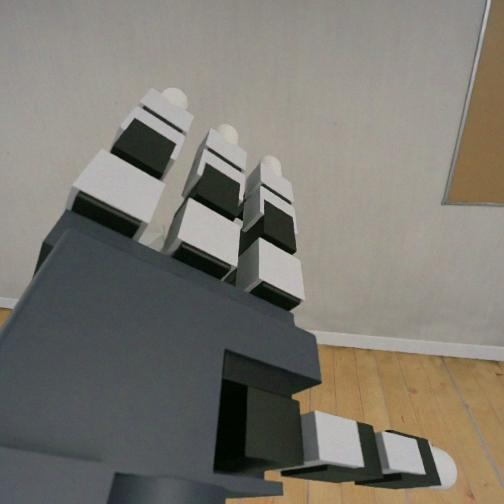

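Call:
move(
  base={"rotate_rad": 0.65},
  cameras=["wrist_camera"],
)

Call:
zoom_image(
  camera="wrist_camera",
  region=[300, 180, 450, 300],
)

Scene clock: 28.00 s.
move: done
base_odometry: x=+0.000 y=+0.000 heading=+1.636
base_tilt: forward=+0.1 right=+0.3
base_status: done
joint_positions: joint_1_rad=-0.285 joint_2_rad=-0.595 joint_3_rad=+3.124 joint_4_rad=-1.805 joint_5_rad=-0.023 joint_6_rad=+0.019 joint_7_rad=+2.467 hand_index_mcp=+0.760 hand_index_abd=+0.000 hand_index_pip=+0.577 hand_index_dip=+0.696 hand_middle_mcp=+0.760 hand_middle_abd=+0.005 hand_middle_pip=+0.577 hand_middle_dip=+0.696 hand_ring_mcp=+0.761 hand_ring_abd=+0.000 hand_ring_pip=+0.577 hand_ring_dip=+0.696 hand_thumb_cmc=+0.720 hand_thumb_axl=+0.677 hand_thumb_mcp=+0.226 hand_thumb_ipl=+0.168 hand_current_limit=+0.400 hand_speed=-0.600
joint_status: not commanded
hand_state: goal,goal,goal,goal,goal,overload,goal,goal,goal,goal,goal,goal,goal,goal,goal,goal
index_mcp_current_ma: 2
index_abd_current_ma: 0
index_pip_current_ma: 0
index_dip_current_ma: 0
middle_mcp_current_ma: 2
middle_abd_current_ma: 0
middle_pip_current_ma: 0
middle_dip_current_ma: 0
ring_mcp_current_ma: 2
ring_abd_current_ma: 0
ring_pip_current_ma: 0
ring_dip_current_ma: 0
thumb_cmc_current_ma: 1
thumb_axl_current_ma: 0
thumb_mcp_current_ma: 0
thumb_ipl_current_ma: 0
hand_goal_index_mcp: 0.754
hand_goal_index_abd: 0.000
hand_goal_index_pip: 0.576
hand_goal_index_dip: 0.696
hand_goal_middle_mcp: 0.754
hand_goal_middle_abd: 0.000
hand_goal_middle_pip: 0.576
hand_goal_middle_dip: 0.696
hand_goal_ring_mcp: 0.754
hand_goal_ring_abd: 0.000
hand_goal_ring_pip: 0.576
hand_goal_ring_dip: 0.696
hand_goal_thumb_cmc: 0.714
hand_goal_thumb_axl: 0.678
hand_goal_thumb_mcp: 0.226
hand_goal_thumb_ipl: 0.168
motor_effort: joint_1_rad=-1(1) joint_2_rad=+1(2) joint_3_rad=+1(3) joint_4_rad=+17(18) joint_5_rad=+0(1) joint_6_rad=+8(8) joint_7_rad=-1(1)
hand_pose: x=+0.4430 y=+0.0323 z=+1.3006 quat_wxyz=(-0.237, -0.465, -0.313, -0.793) (m; base frame)
hand_target: x=+0.4291 y=+0.0249 z=+1.3209 quat_wxyz=(-0.214, -0.442, -0.278, -0.825) (m; base frame)
hand_status: not commanded
pictures: wrist_camera
Images, in order (width x height): wrist_camera 504x504.

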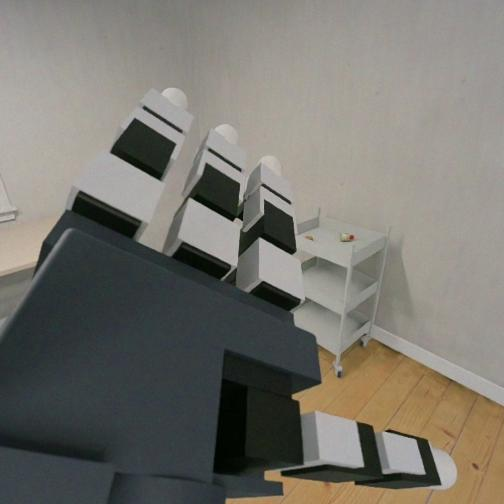

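Scaled by 3.360 from the camera's 504x504 image, which has a finer 720x720 frame.

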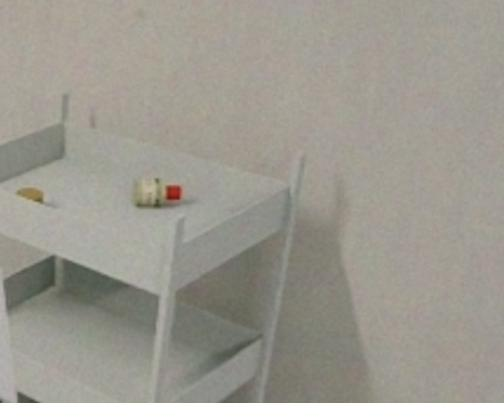

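Call:
move(
  base={"rotate_rad": 2.45},
  cameras=["wrist_camera"],
)

Call:
zoom_image(
  camera="wrist_camera",
  region=[280, 120, 504, 220],
)

Call:
move(
  base={"rotate_rad": 0.55},
  cameras=["wrist_camera"],
)

Call:
zoom_image(
  camera="wrist_camera",
  region=[290, 200, 504, 330],
)

Scene clock: 33.43 s.
move: done
base_odometry: x=+0.000 y=+0.000 heading=-2.198
base_tilt: forward=+0.1 right=+0.3
base_status: done
joint_positions: joint_1_rad=-0.286 joint_2_rad=-0.595 joint_3_rad=+3.125 joint_4_rad=-1.805 joint_5_rad=-0.023 joint_6_rad=+0.019 joint_7_rad=+2.467 hand_index_mcp=+0.760 hand_index_abd=+0.000 hand_index_pip=+0.577 hand_index_dip=+0.696 hand_middle_mcp=+0.760 hand_middle_abd=+0.006 hand_middle_pip=+0.577 hand_middle_dip=+0.696 hand_ring_mcp=+0.761 hand_ring_abd=+0.000 hand_ring_pip=+0.577 hand_ring_dip=+0.696 hand_thumb_cmc=+0.720 hand_thumb_axl=+0.677 hand_thumb_mcp=+0.226 hand_thumb_ipl=+0.168 hand_current_limit=+0.400 hand_speed=-0.600
joint_status: not commanded
hand_state: goal,goal,goal,goal,goal,overload,goal,goal,goal,goal,goal,goal,goal,goal,goal,goal
index_mcp_current_ma: 2
index_abd_current_ma: 0
index_pip_current_ma: 0
index_dip_current_ma: 0
middle_mcp_current_ma: 2
middle_abd_current_ma: 0
middle_pip_current_ma: 0
middle_dip_current_ma: 0
ring_mcp_current_ma: 2
ring_abd_current_ma: 0
ring_pip_current_ma: 0
ring_dip_current_ma: 0
thumb_cmc_current_ma: 1
thumb_axl_current_ma: 0
thumb_mcp_current_ma: 0
thumb_ipl_current_ma: 0
hand_goal_index_mcp: 0.754
hand_goal_index_abd: 0.000
hand_goal_index_pip: 0.576
hand_goal_index_dip: 0.696
hand_goal_middle_mcp: 0.754
hand_goal_middle_abd: 0.000
hand_goal_middle_pip: 0.576
hand_goal_middle_dip: 0.696
hand_goal_ring_mcp: 0.754
hand_goal_ring_abd: 0.000
hand_goal_ring_pip: 0.576
hand_goal_ring_dip: 0.696
hand_goal_thumb_cmc: 0.714
hand_goal_thumb_axl: 0.678
hand_goal_thumb_mcp: 0.226
hand_goal_thumb_ipl: 0.168
motor_effort: joint_1_rad=-1(2) joint_2_rad=+1(2) joint_3_rad=+1(2) joint_4_rad=+17(18) joint_5_rad=+0(1) joint_6_rad=+8(9) joint_7_rad=-1(1)
hand_pose: x=+0.4430 y=+0.0322 z=+1.3006 quat_wxyz=(-0.237, -0.465, -0.313, -0.793) (m; base frame)
hand_target: x=+0.4291 y=+0.0249 z=+1.3209 quat_wxyz=(-0.214, -0.442, -0.278, -0.825) (m; base frame)
hand_status: not commanded
pictures: wrist_camera
Images, in order (width x height): wrist_camera 504x504.

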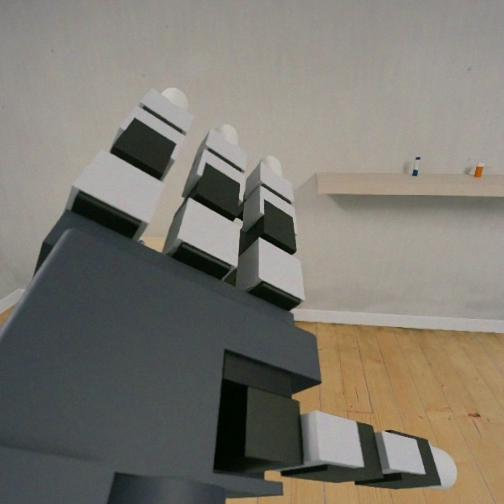

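Scaled by 2.250 from the camera's 504x504 image, which has a finer 720x720 frame.

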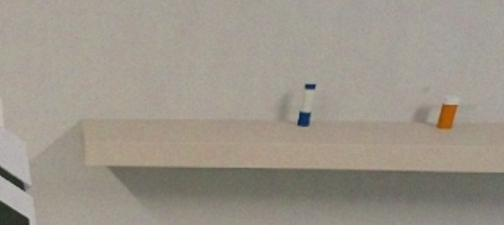

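Scene clock: 34.90 s.
move: done
base_odometry: x=+0.000 y=+0.000 heading=-1.648
base_tilt: forward=+0.1 right=+0.3
base_status: done
joint_positions: joint_1_rad=-0.286 joint_2_rad=-0.595 joint_3_rad=+3.125 joint_4_rad=-1.805 joint_5_rad=-0.023 joint_6_rad=+0.019 joint_7_rad=+2.467 hand_index_mcp=+0.760 hand_index_abd=+0.000 hand_index_pip=+0.577 hand_index_dip=+0.696 hand_middle_mcp=+0.760 hand_middle_abd=+0.007 hand_middle_pip=+0.577 hand_middle_dip=+0.696 hand_ring_mcp=+0.761 hand_ring_abd=+0.000 hand_ring_pip=+0.577 hand_ring_dip=+0.696 hand_thumb_cmc=+0.720 hand_thumb_axl=+0.677 hand_thumb_mcp=+0.226 hand_thumb_ipl=+0.168 hand_current_limit=+0.400 hand_speed=-0.600
joint_status: not commanded
hand_state: goal,goal,goal,goal,goal,overload,goal,goal,goal,goal,goal,goal,goal,goal,goal,goal
index_mcp_current_ma: 2
index_abd_current_ma: 0
index_pip_current_ma: 0
index_dip_current_ma: 0
middle_mcp_current_ma: 2
middle_abd_current_ma: 0
middle_pip_current_ma: 0
middle_dip_current_ma: 0
ring_mcp_current_ma: 2
ring_abd_current_ma: 0
ring_pip_current_ma: 0
ring_dip_current_ma: 0
thumb_cmc_current_ma: 1
thumb_axl_current_ma: 0
thumb_mcp_current_ma: 0
thumb_ipl_current_ma: 0
hand_goal_index_mcp: 0.754
hand_goal_index_abd: 0.000
hand_goal_index_pip: 0.576
hand_goal_index_dip: 0.696
hand_goal_middle_mcp: 0.754
hand_goal_middle_abd: 0.000
hand_goal_middle_pip: 0.576
hand_goal_middle_dip: 0.696
hand_goal_ring_mcp: 0.754
hand_goal_ring_abd: 0.000
hand_goal_ring_pip: 0.576
hand_goal_ring_dip: 0.696
hand_goal_thumb_cmc: 0.714
hand_goal_thumb_axl: 0.678
hand_goal_thumb_mcp: 0.226
hand_goal_thumb_ipl: 0.168
motor_effort: joint_1_rad=-1(2) joint_2_rad=+0(2) joint_3_rad=+2(2) joint_4_rad=+17(17) joint_5_rad=+0(1) joint_6_rad=+8(8) joint_7_rad=-1(1)
hand_pose: x=+0.4430 y=+0.0325 z=+1.3006 quat_wxyz=(-0.237, -0.465, -0.314, -0.794) (m; base frame)
hand_target: x=+0.4291 y=+0.0249 z=+1.3209 quat_wxyz=(-0.214, -0.442, -0.278, -0.825) (m; base frame)
hand_status: not commanded
pictures: wrist_camera
Images, in order (width x height): wrist_camera 504x504.

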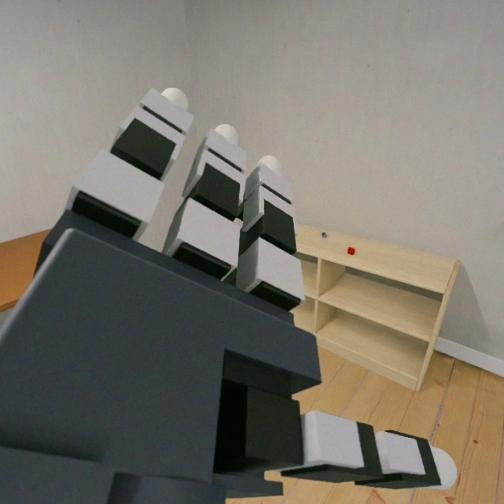

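Scaled by 2.355 from the camera's 504x504 image, which has a finer 720x720 frame.

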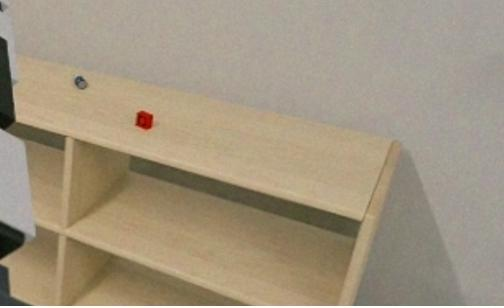

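Call:
move(
  base={"translate_m": 0.853, "strafe_m": -1.234, "rotate_rad": -0.322},
  joints={"joint_1_rad": -0.25, "joint_2_rad": -0.6, "joint_4_rad": -1.8, "joint_6_rad": -0.05},
  cameras=["wrist_camera"],
)

Scene clock: 50.30 s.
move: done
base_odometry: x=-1.296 y=-0.755 heading=-1.971
base_tilt: forward=+0.1 right=+0.3
base_status: done
joint_positions: joint_1_rad=-0.262 joint_2_rad=-0.599 joint_3_rad=+3.127 joint_4_rad=-1.805 joint_5_rad=-0.023 joint_6_rad=-0.024 joint_7_rad=+2.467 hand_index_mcp=+0.760 hand_index_abd=+0.001 hand_index_pip=+0.577 hand_index_dip=+0.696 hand_middle_mcp=+0.760 hand_middle_abd=+0.011 hand_middle_pip=+0.577 hand_middle_dip=+0.696 hand_ring_mcp=+0.762 hand_ring_abd=+0.001 hand_ring_pip=+0.577 hand_ring_dip=+0.696 hand_thumb_cmc=+0.720 hand_thumb_axl=+0.677 hand_thumb_mcp=+0.226 hand_thumb_ipl=+0.168 hand_current_limit=+0.400 hand_speed=-0.600
joint_status: all done
hand_state: goal,goal,goal,goal,goal,overload,goal,goal,goal,goal,goal,goal,goal,goal,goal,goal
index_mcp_current_ma: 2
index_abd_current_ma: 0
index_pip_current_ma: 0
index_dip_current_ma: 0
middle_mcp_current_ma: 2
middle_abd_current_ma: 0
middle_pip_current_ma: 0
middle_dip_current_ma: 0
ring_mcp_current_ma: 3
ring_abd_current_ma: 0
ring_pip_current_ma: 0
ring_dip_current_ma: 0
thumb_cmc_current_ma: 1
thumb_axl_current_ma: 0
thumb_mcp_current_ma: 0
thumb_ipl_current_ma: 0
hand_goal_index_mcp: 0.754
hand_goal_index_abd: 0.000
hand_goal_index_pip: 0.576
hand_goal_index_dip: 0.696
hand_goal_middle_mcp: 0.754
hand_goal_middle_abd: 0.000
hand_goal_middle_pip: 0.576
hand_goal_middle_dip: 0.696
hand_goal_ring_mcp: 0.754
hand_goal_ring_abd: 0.000
hand_goal_ring_pip: 0.576
hand_goal_ring_dip: 0.696
hand_goal_thumb_cmc: 0.714
hand_goal_thumb_axl: 0.678
hand_goal_thumb_mcp: 0.226
hand_goal_thumb_ipl: 0.168
motor_effort: joint_1_rad=-1(2) joint_2_rad=+1(3) joint_3_rad=+1(5) joint_4_rad=+17(18) joint_5_rad=+0(0) joint_6_rad=+8(9) joint_7_rad=-1(1)
hand_pose: x=+0.4483 y=+0.0246 z=+1.2902 quat_wxyz=(-0.243, -0.483, -0.316, -0.780) (m; base frame)
hand_target: x=+0.4529 y=+0.0170 z=+1.2820 quat_wxyz=(-0.221, -0.502, -0.301, -0.780) (m; base frame)
hand_status: not commanded
pictures: wrist_camera
Images, in order (width x height): wrist_camera 504x504.

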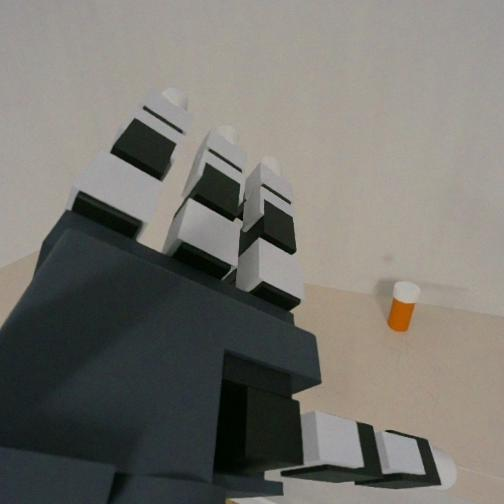

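Call:
zoom_image(
  camera="wrist_camera",
  region=[254, 240, 504, 490],
)

Scaled by 2.016 from the camera's 504x504 image, which has a finer 720x720 frame.

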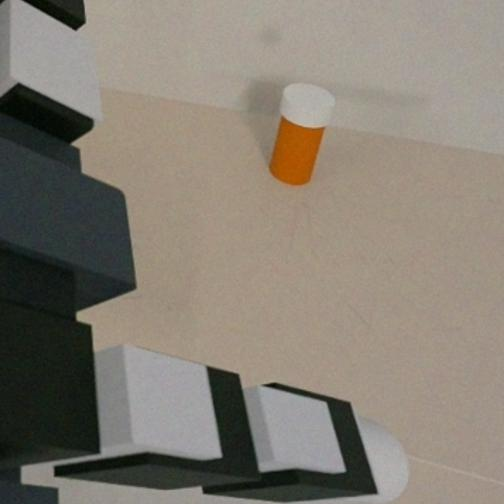

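Call:
move(
  base={"translate_m": -0.25, "strafe_m": 0.28},
  cameras=["wrist_camera"],
)

Call:
zoom_image(
  camera="wrist_camera",
  region=[290, 180, 504, 400],
)

Scene clock: 74.83 s.
move: done
base_odometry: x=-0.941 y=-0.634 heading=-1.971
base_tilt: forward=+0.1 right=+0.3
base_status: done
joint_positions: joint_1_rad=-0.262 joint_2_rad=-0.600 joint_3_rad=+3.127 joint_4_rad=-1.805 joint_5_rad=-0.023 joint_6_rad=-0.024 joint_7_rad=+2.467 hand_index_mcp=+0.760 hand_index_abd=+0.001 hand_index_pip=+0.577 hand_index_dip=+0.696 hand_middle_mcp=+0.761 hand_middle_abd=+0.012 hand_middle_pip=+0.577 hand_middle_dip=+0.696 hand_ring_mcp=+0.762 hand_ring_abd=+0.001 hand_ring_pip=+0.577 hand_ring_dip=+0.696 hand_thumb_cmc=+0.720 hand_thumb_axl=+0.677 hand_thumb_mcp=+0.226 hand_thumb_ipl=+0.168 hand_current_limit=+0.400 hand_speed=-0.600
joint_status: not commanded
hand_state: goal,goal,goal,goal,goal,overload,goal,goal,goal,goal,goal,goal,goal,goal,goal,goal
index_mcp_current_ma: 2
index_abd_current_ma: 0
index_pip_current_ma: 0
index_dip_current_ma: 0
middle_mcp_current_ma: 2
middle_abd_current_ma: 0
middle_pip_current_ma: 0
middle_dip_current_ma: 0
ring_mcp_current_ma: 3
ring_abd_current_ma: 0
ring_pip_current_ma: 0
ring_dip_current_ma: 0
thumb_cmc_current_ma: 1
thumb_axl_current_ma: 0
thumb_mcp_current_ma: 0
thumb_ipl_current_ma: 0
hand_goal_index_mcp: 0.754
hand_goal_index_abd: 0.000
hand_goal_index_pip: 0.576
hand_goal_index_dip: 0.696
hand_goal_middle_mcp: 0.754
hand_goal_middle_abd: 0.000
hand_goal_middle_pip: 0.576
hand_goal_middle_dip: 0.696
hand_goal_ring_mcp: 0.754
hand_goal_ring_abd: 0.000
hand_goal_ring_pip: 0.576
hand_goal_ring_dip: 0.696
hand_goal_thumb_cmc: 0.714
hand_goal_thumb_axl: 0.678
hand_goal_thumb_mcp: 0.226
hand_goal_thumb_ipl: 0.168
motor_effort: joint_1_rad=+0(1) joint_2_rad=+1(4) joint_3_rad=+0(4) joint_4_rad=+17(18) joint_5_rad=+0(1) joint_6_rad=+8(9) joint_7_rad=-1(1)
hand_pose: x=+0.4476 y=+0.0244 z=+1.2906 quat_wxyz=(-0.243, -0.482, -0.316, -0.780) (m; base frame)
hand_target: x=+0.4529 y=+0.0170 z=+1.2820 quat_wxyz=(-0.221, -0.502, -0.301, -0.780) (m; base frame)
hand_status: not commanded
pictures: wrist_camera
Images, in order (width x height): wrist_camera 504x504.

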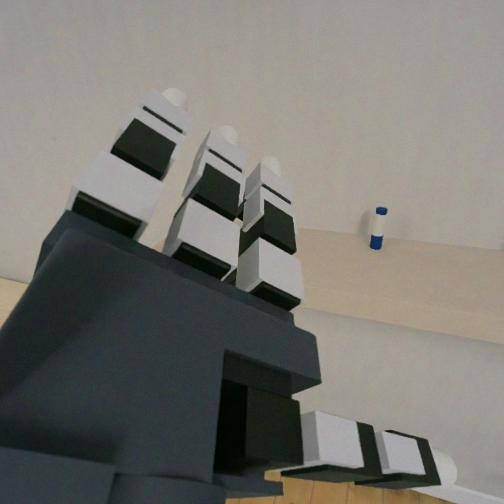

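Scaled by 2.291 from the camera's 504x504 image, which has a finer 720x720 frame.

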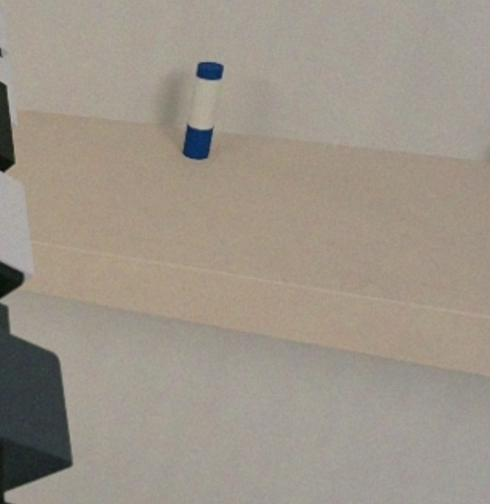

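Call:
move(
  base={"translate_m": -0.017, "strafe_m": -0.129, "rotate_rad": 0.35},
  cameras=["wrist_camera"],
)

Call:
zoom_image(
  camera="wrist_camera",
  region=[354, 160, 504, 310],
)

Scene clock: 102.70 s.
move: done
base_odometry: x=-1.053 y=-0.568 heading=-1.621
base_tilt: forward=+0.1 right=+0.3
base_status: done
joint_positions: joint_1_rad=-0.262 joint_2_rad=-0.603 joint_3_rad=+3.127 joint_4_rad=-1.805 joint_5_rad=-0.023 joint_6_rad=-0.024 joint_7_rad=+2.467 hand_index_mcp=+0.760 hand_index_abd=+0.001 hand_index_pip=+0.577 hand_index_dip=+0.696 hand_middle_mcp=+0.761 hand_middle_abd=+0.013 hand_middle_pip=+0.577 hand_middle_dip=+0.696 hand_ring_mcp=+0.762 hand_ring_abd=+0.001 hand_ring_pip=+0.577 hand_ring_dip=+0.696 hand_thumb_cmc=+0.720 hand_thumb_axl=+0.677 hand_thumb_mcp=+0.226 hand_thumb_ipl=+0.168 hand_current_limit=+0.400 hand_speed=-0.600
joint_status: not commanded
hand_state: goal,goal,goal,goal,goal,overload,goal,goal,goal,goal,goal,goal,goal,goal,goal,goal
index_mcp_current_ma: 2
index_abd_current_ma: 0
index_pip_current_ma: 0
index_dip_current_ma: 0
middle_mcp_current_ma: 2
middle_abd_current_ma: 0
middle_pip_current_ma: 0
middle_dip_current_ma: 0
ring_mcp_current_ma: 3
ring_abd_current_ma: 0
ring_pip_current_ma: 0
ring_dip_current_ma: 0
thumb_cmc_current_ma: 1
thumb_axl_current_ma: 0
thumb_mcp_current_ma: 0
thumb_ipl_current_ma: 0
hand_goal_index_mcp: 0.754
hand_goal_index_abd: 0.000
hand_goal_index_pip: 0.576
hand_goal_index_dip: 0.696
hand_goal_middle_mcp: 0.754
hand_goal_middle_abd: 0.000
hand_goal_middle_pip: 0.576
hand_goal_middle_dip: 0.696
hand_goal_ring_mcp: 0.754
hand_goal_ring_abd: 0.000
hand_goal_ring_pip: 0.576
hand_goal_ring_dip: 0.696
hand_goal_thumb_cmc: 0.714
hand_goal_thumb_axl: 0.678
hand_goal_thumb_mcp: 0.226
hand_goal_thumb_ipl: 0.168
motor_effort: joint_1_rad=-1(1) joint_2_rad=+1(3) joint_3_rad=+1(2) joint_4_rad=+17(18) joint_5_rad=+0(1) joint_6_rad=+8(9) joint_7_rad=-1(1)
hand_pose: x=+0.4460 y=+0.0240 z=+1.2914 quat_wxyz=(-0.243, -0.481, -0.315, -0.781) (m; base frame)
hand_target: x=+0.4529 y=+0.0170 z=+1.2820 quat_wxyz=(-0.221, -0.502, -0.301, -0.780) (m; base frame)
hand_status: not commanded
pictures: wrist_camera
Images, in order (width x height): wrist_camera 504x504.

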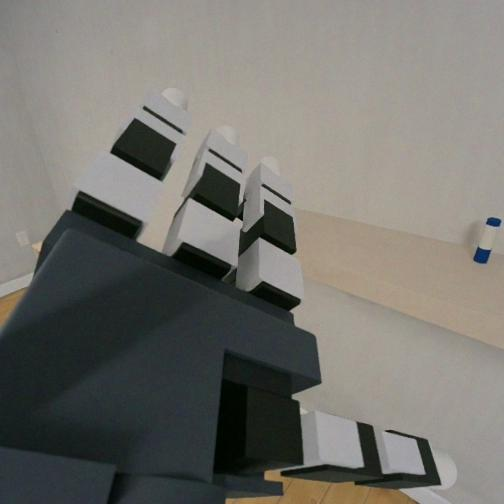

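Scaled by 3.360 from the camera's 504x504 image, which has a finer 720x720 frame.

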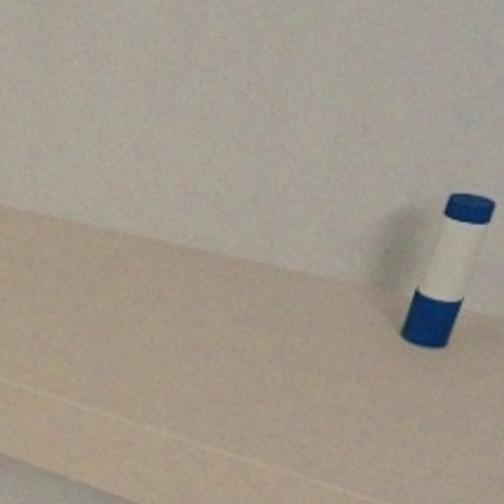

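Call:
move(
  base={"translate_m": 0.235, "strafe_m": -0.09},
  cameras=["wrist_camera"],
)

Call:
zoom_image(
  camera="wrist_camera",
  region=[354, 230, 504, 380],
)

Scene clock: 113.33 s.
move: done
base_odometry: x=-1.155 y=-0.798 heading=-1.621
base_tilt: forward=+0.1 right=+0.3
base_status: done
joint_positions: joint_1_rad=-0.262 joint_2_rad=-0.595 joint_3_rad=+3.127 joint_4_rad=-1.805 joint_5_rad=-0.023 joint_6_rad=-0.024 joint_7_rad=+2.467 hand_index_mcp=+0.760 hand_index_abd=+0.001 hand_index_pip=+0.577 hand_index_dip=+0.696 hand_middle_mcp=+0.761 hand_middle_abd=+0.013 hand_middle_pip=+0.577 hand_middle_dip=+0.696 hand_ring_mcp=+0.762 hand_ring_abd=+0.001 hand_ring_pip=+0.577 hand_ring_dip=+0.696 hand_thumb_cmc=+0.720 hand_thumb_axl=+0.677 hand_thumb_mcp=+0.226 hand_thumb_ipl=+0.168 hand_current_limit=+0.400 hand_speed=-0.600
joint_status: not commanded
hand_state: goal,goal,goal,goal,goal,overload,goal,goal,goal,goal,goal,goal,goal,goal,goal,goal
index_mcp_current_ma: 2
index_abd_current_ma: 0
index_pip_current_ma: 0
index_dip_current_ma: 0
middle_mcp_current_ma: 2
middle_abd_current_ma: 0
middle_pip_current_ma: 0
middle_dip_current_ma: 0
ring_mcp_current_ma: 3
ring_abd_current_ma: 0
ring_pip_current_ma: 0
ring_dip_current_ma: 0
thumb_cmc_current_ma: 1
thumb_axl_current_ma: 0
thumb_mcp_current_ma: 0
thumb_ipl_current_ma: 0
hand_goal_index_mcp: 0.754
hand_goal_index_abd: 0.000
hand_goal_index_pip: 0.576
hand_goal_index_dip: 0.696
hand_goal_middle_mcp: 0.754
hand_goal_middle_abd: 0.000
hand_goal_middle_pip: 0.576
hand_goal_middle_dip: 0.696
hand_goal_ring_mcp: 0.754
hand_goal_ring_abd: 0.000
hand_goal_ring_pip: 0.576
hand_goal_ring_dip: 0.696
hand_goal_thumb_cmc: 0.714
hand_goal_thumb_axl: 0.678
hand_goal_thumb_mcp: 0.226
hand_goal_thumb_ipl: 0.168
motor_effort: joint_1_rad=-1(1) joint_2_rad=+1(4) joint_3_rad=+2(2) joint_4_rad=+17(18) joint_5_rad=+0(1) joint_6_rad=+8(9) joint_7_rad=-1(1)
hand_pose: x=+0.4504 y=+0.0251 z=+1.2891 quat_wxyz=(-0.243, -0.484, -0.317, -0.779) (m; base frame)
hand_target: x=+0.4529 y=+0.0170 z=+1.2820 quat_wxyz=(-0.221, -0.502, -0.301, -0.780) (m; base frame)
hand_status: not commanded
pictures: wrist_camera
Images, in order (width x height): wrist_camera 504x504.

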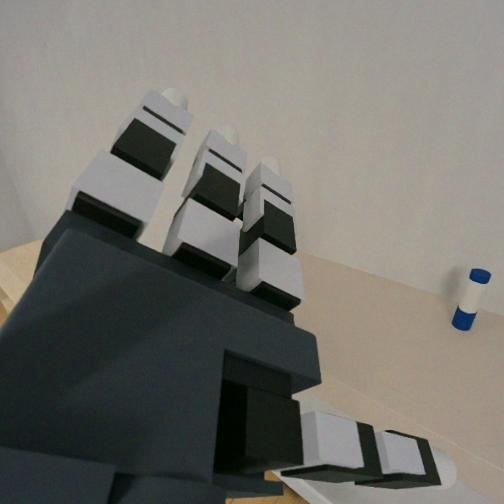

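Scaled by 3.360 from the camera's 504x504 image, which has a finer 720x720 frame.

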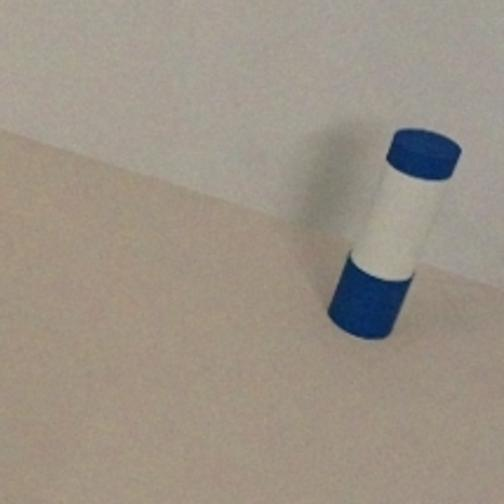

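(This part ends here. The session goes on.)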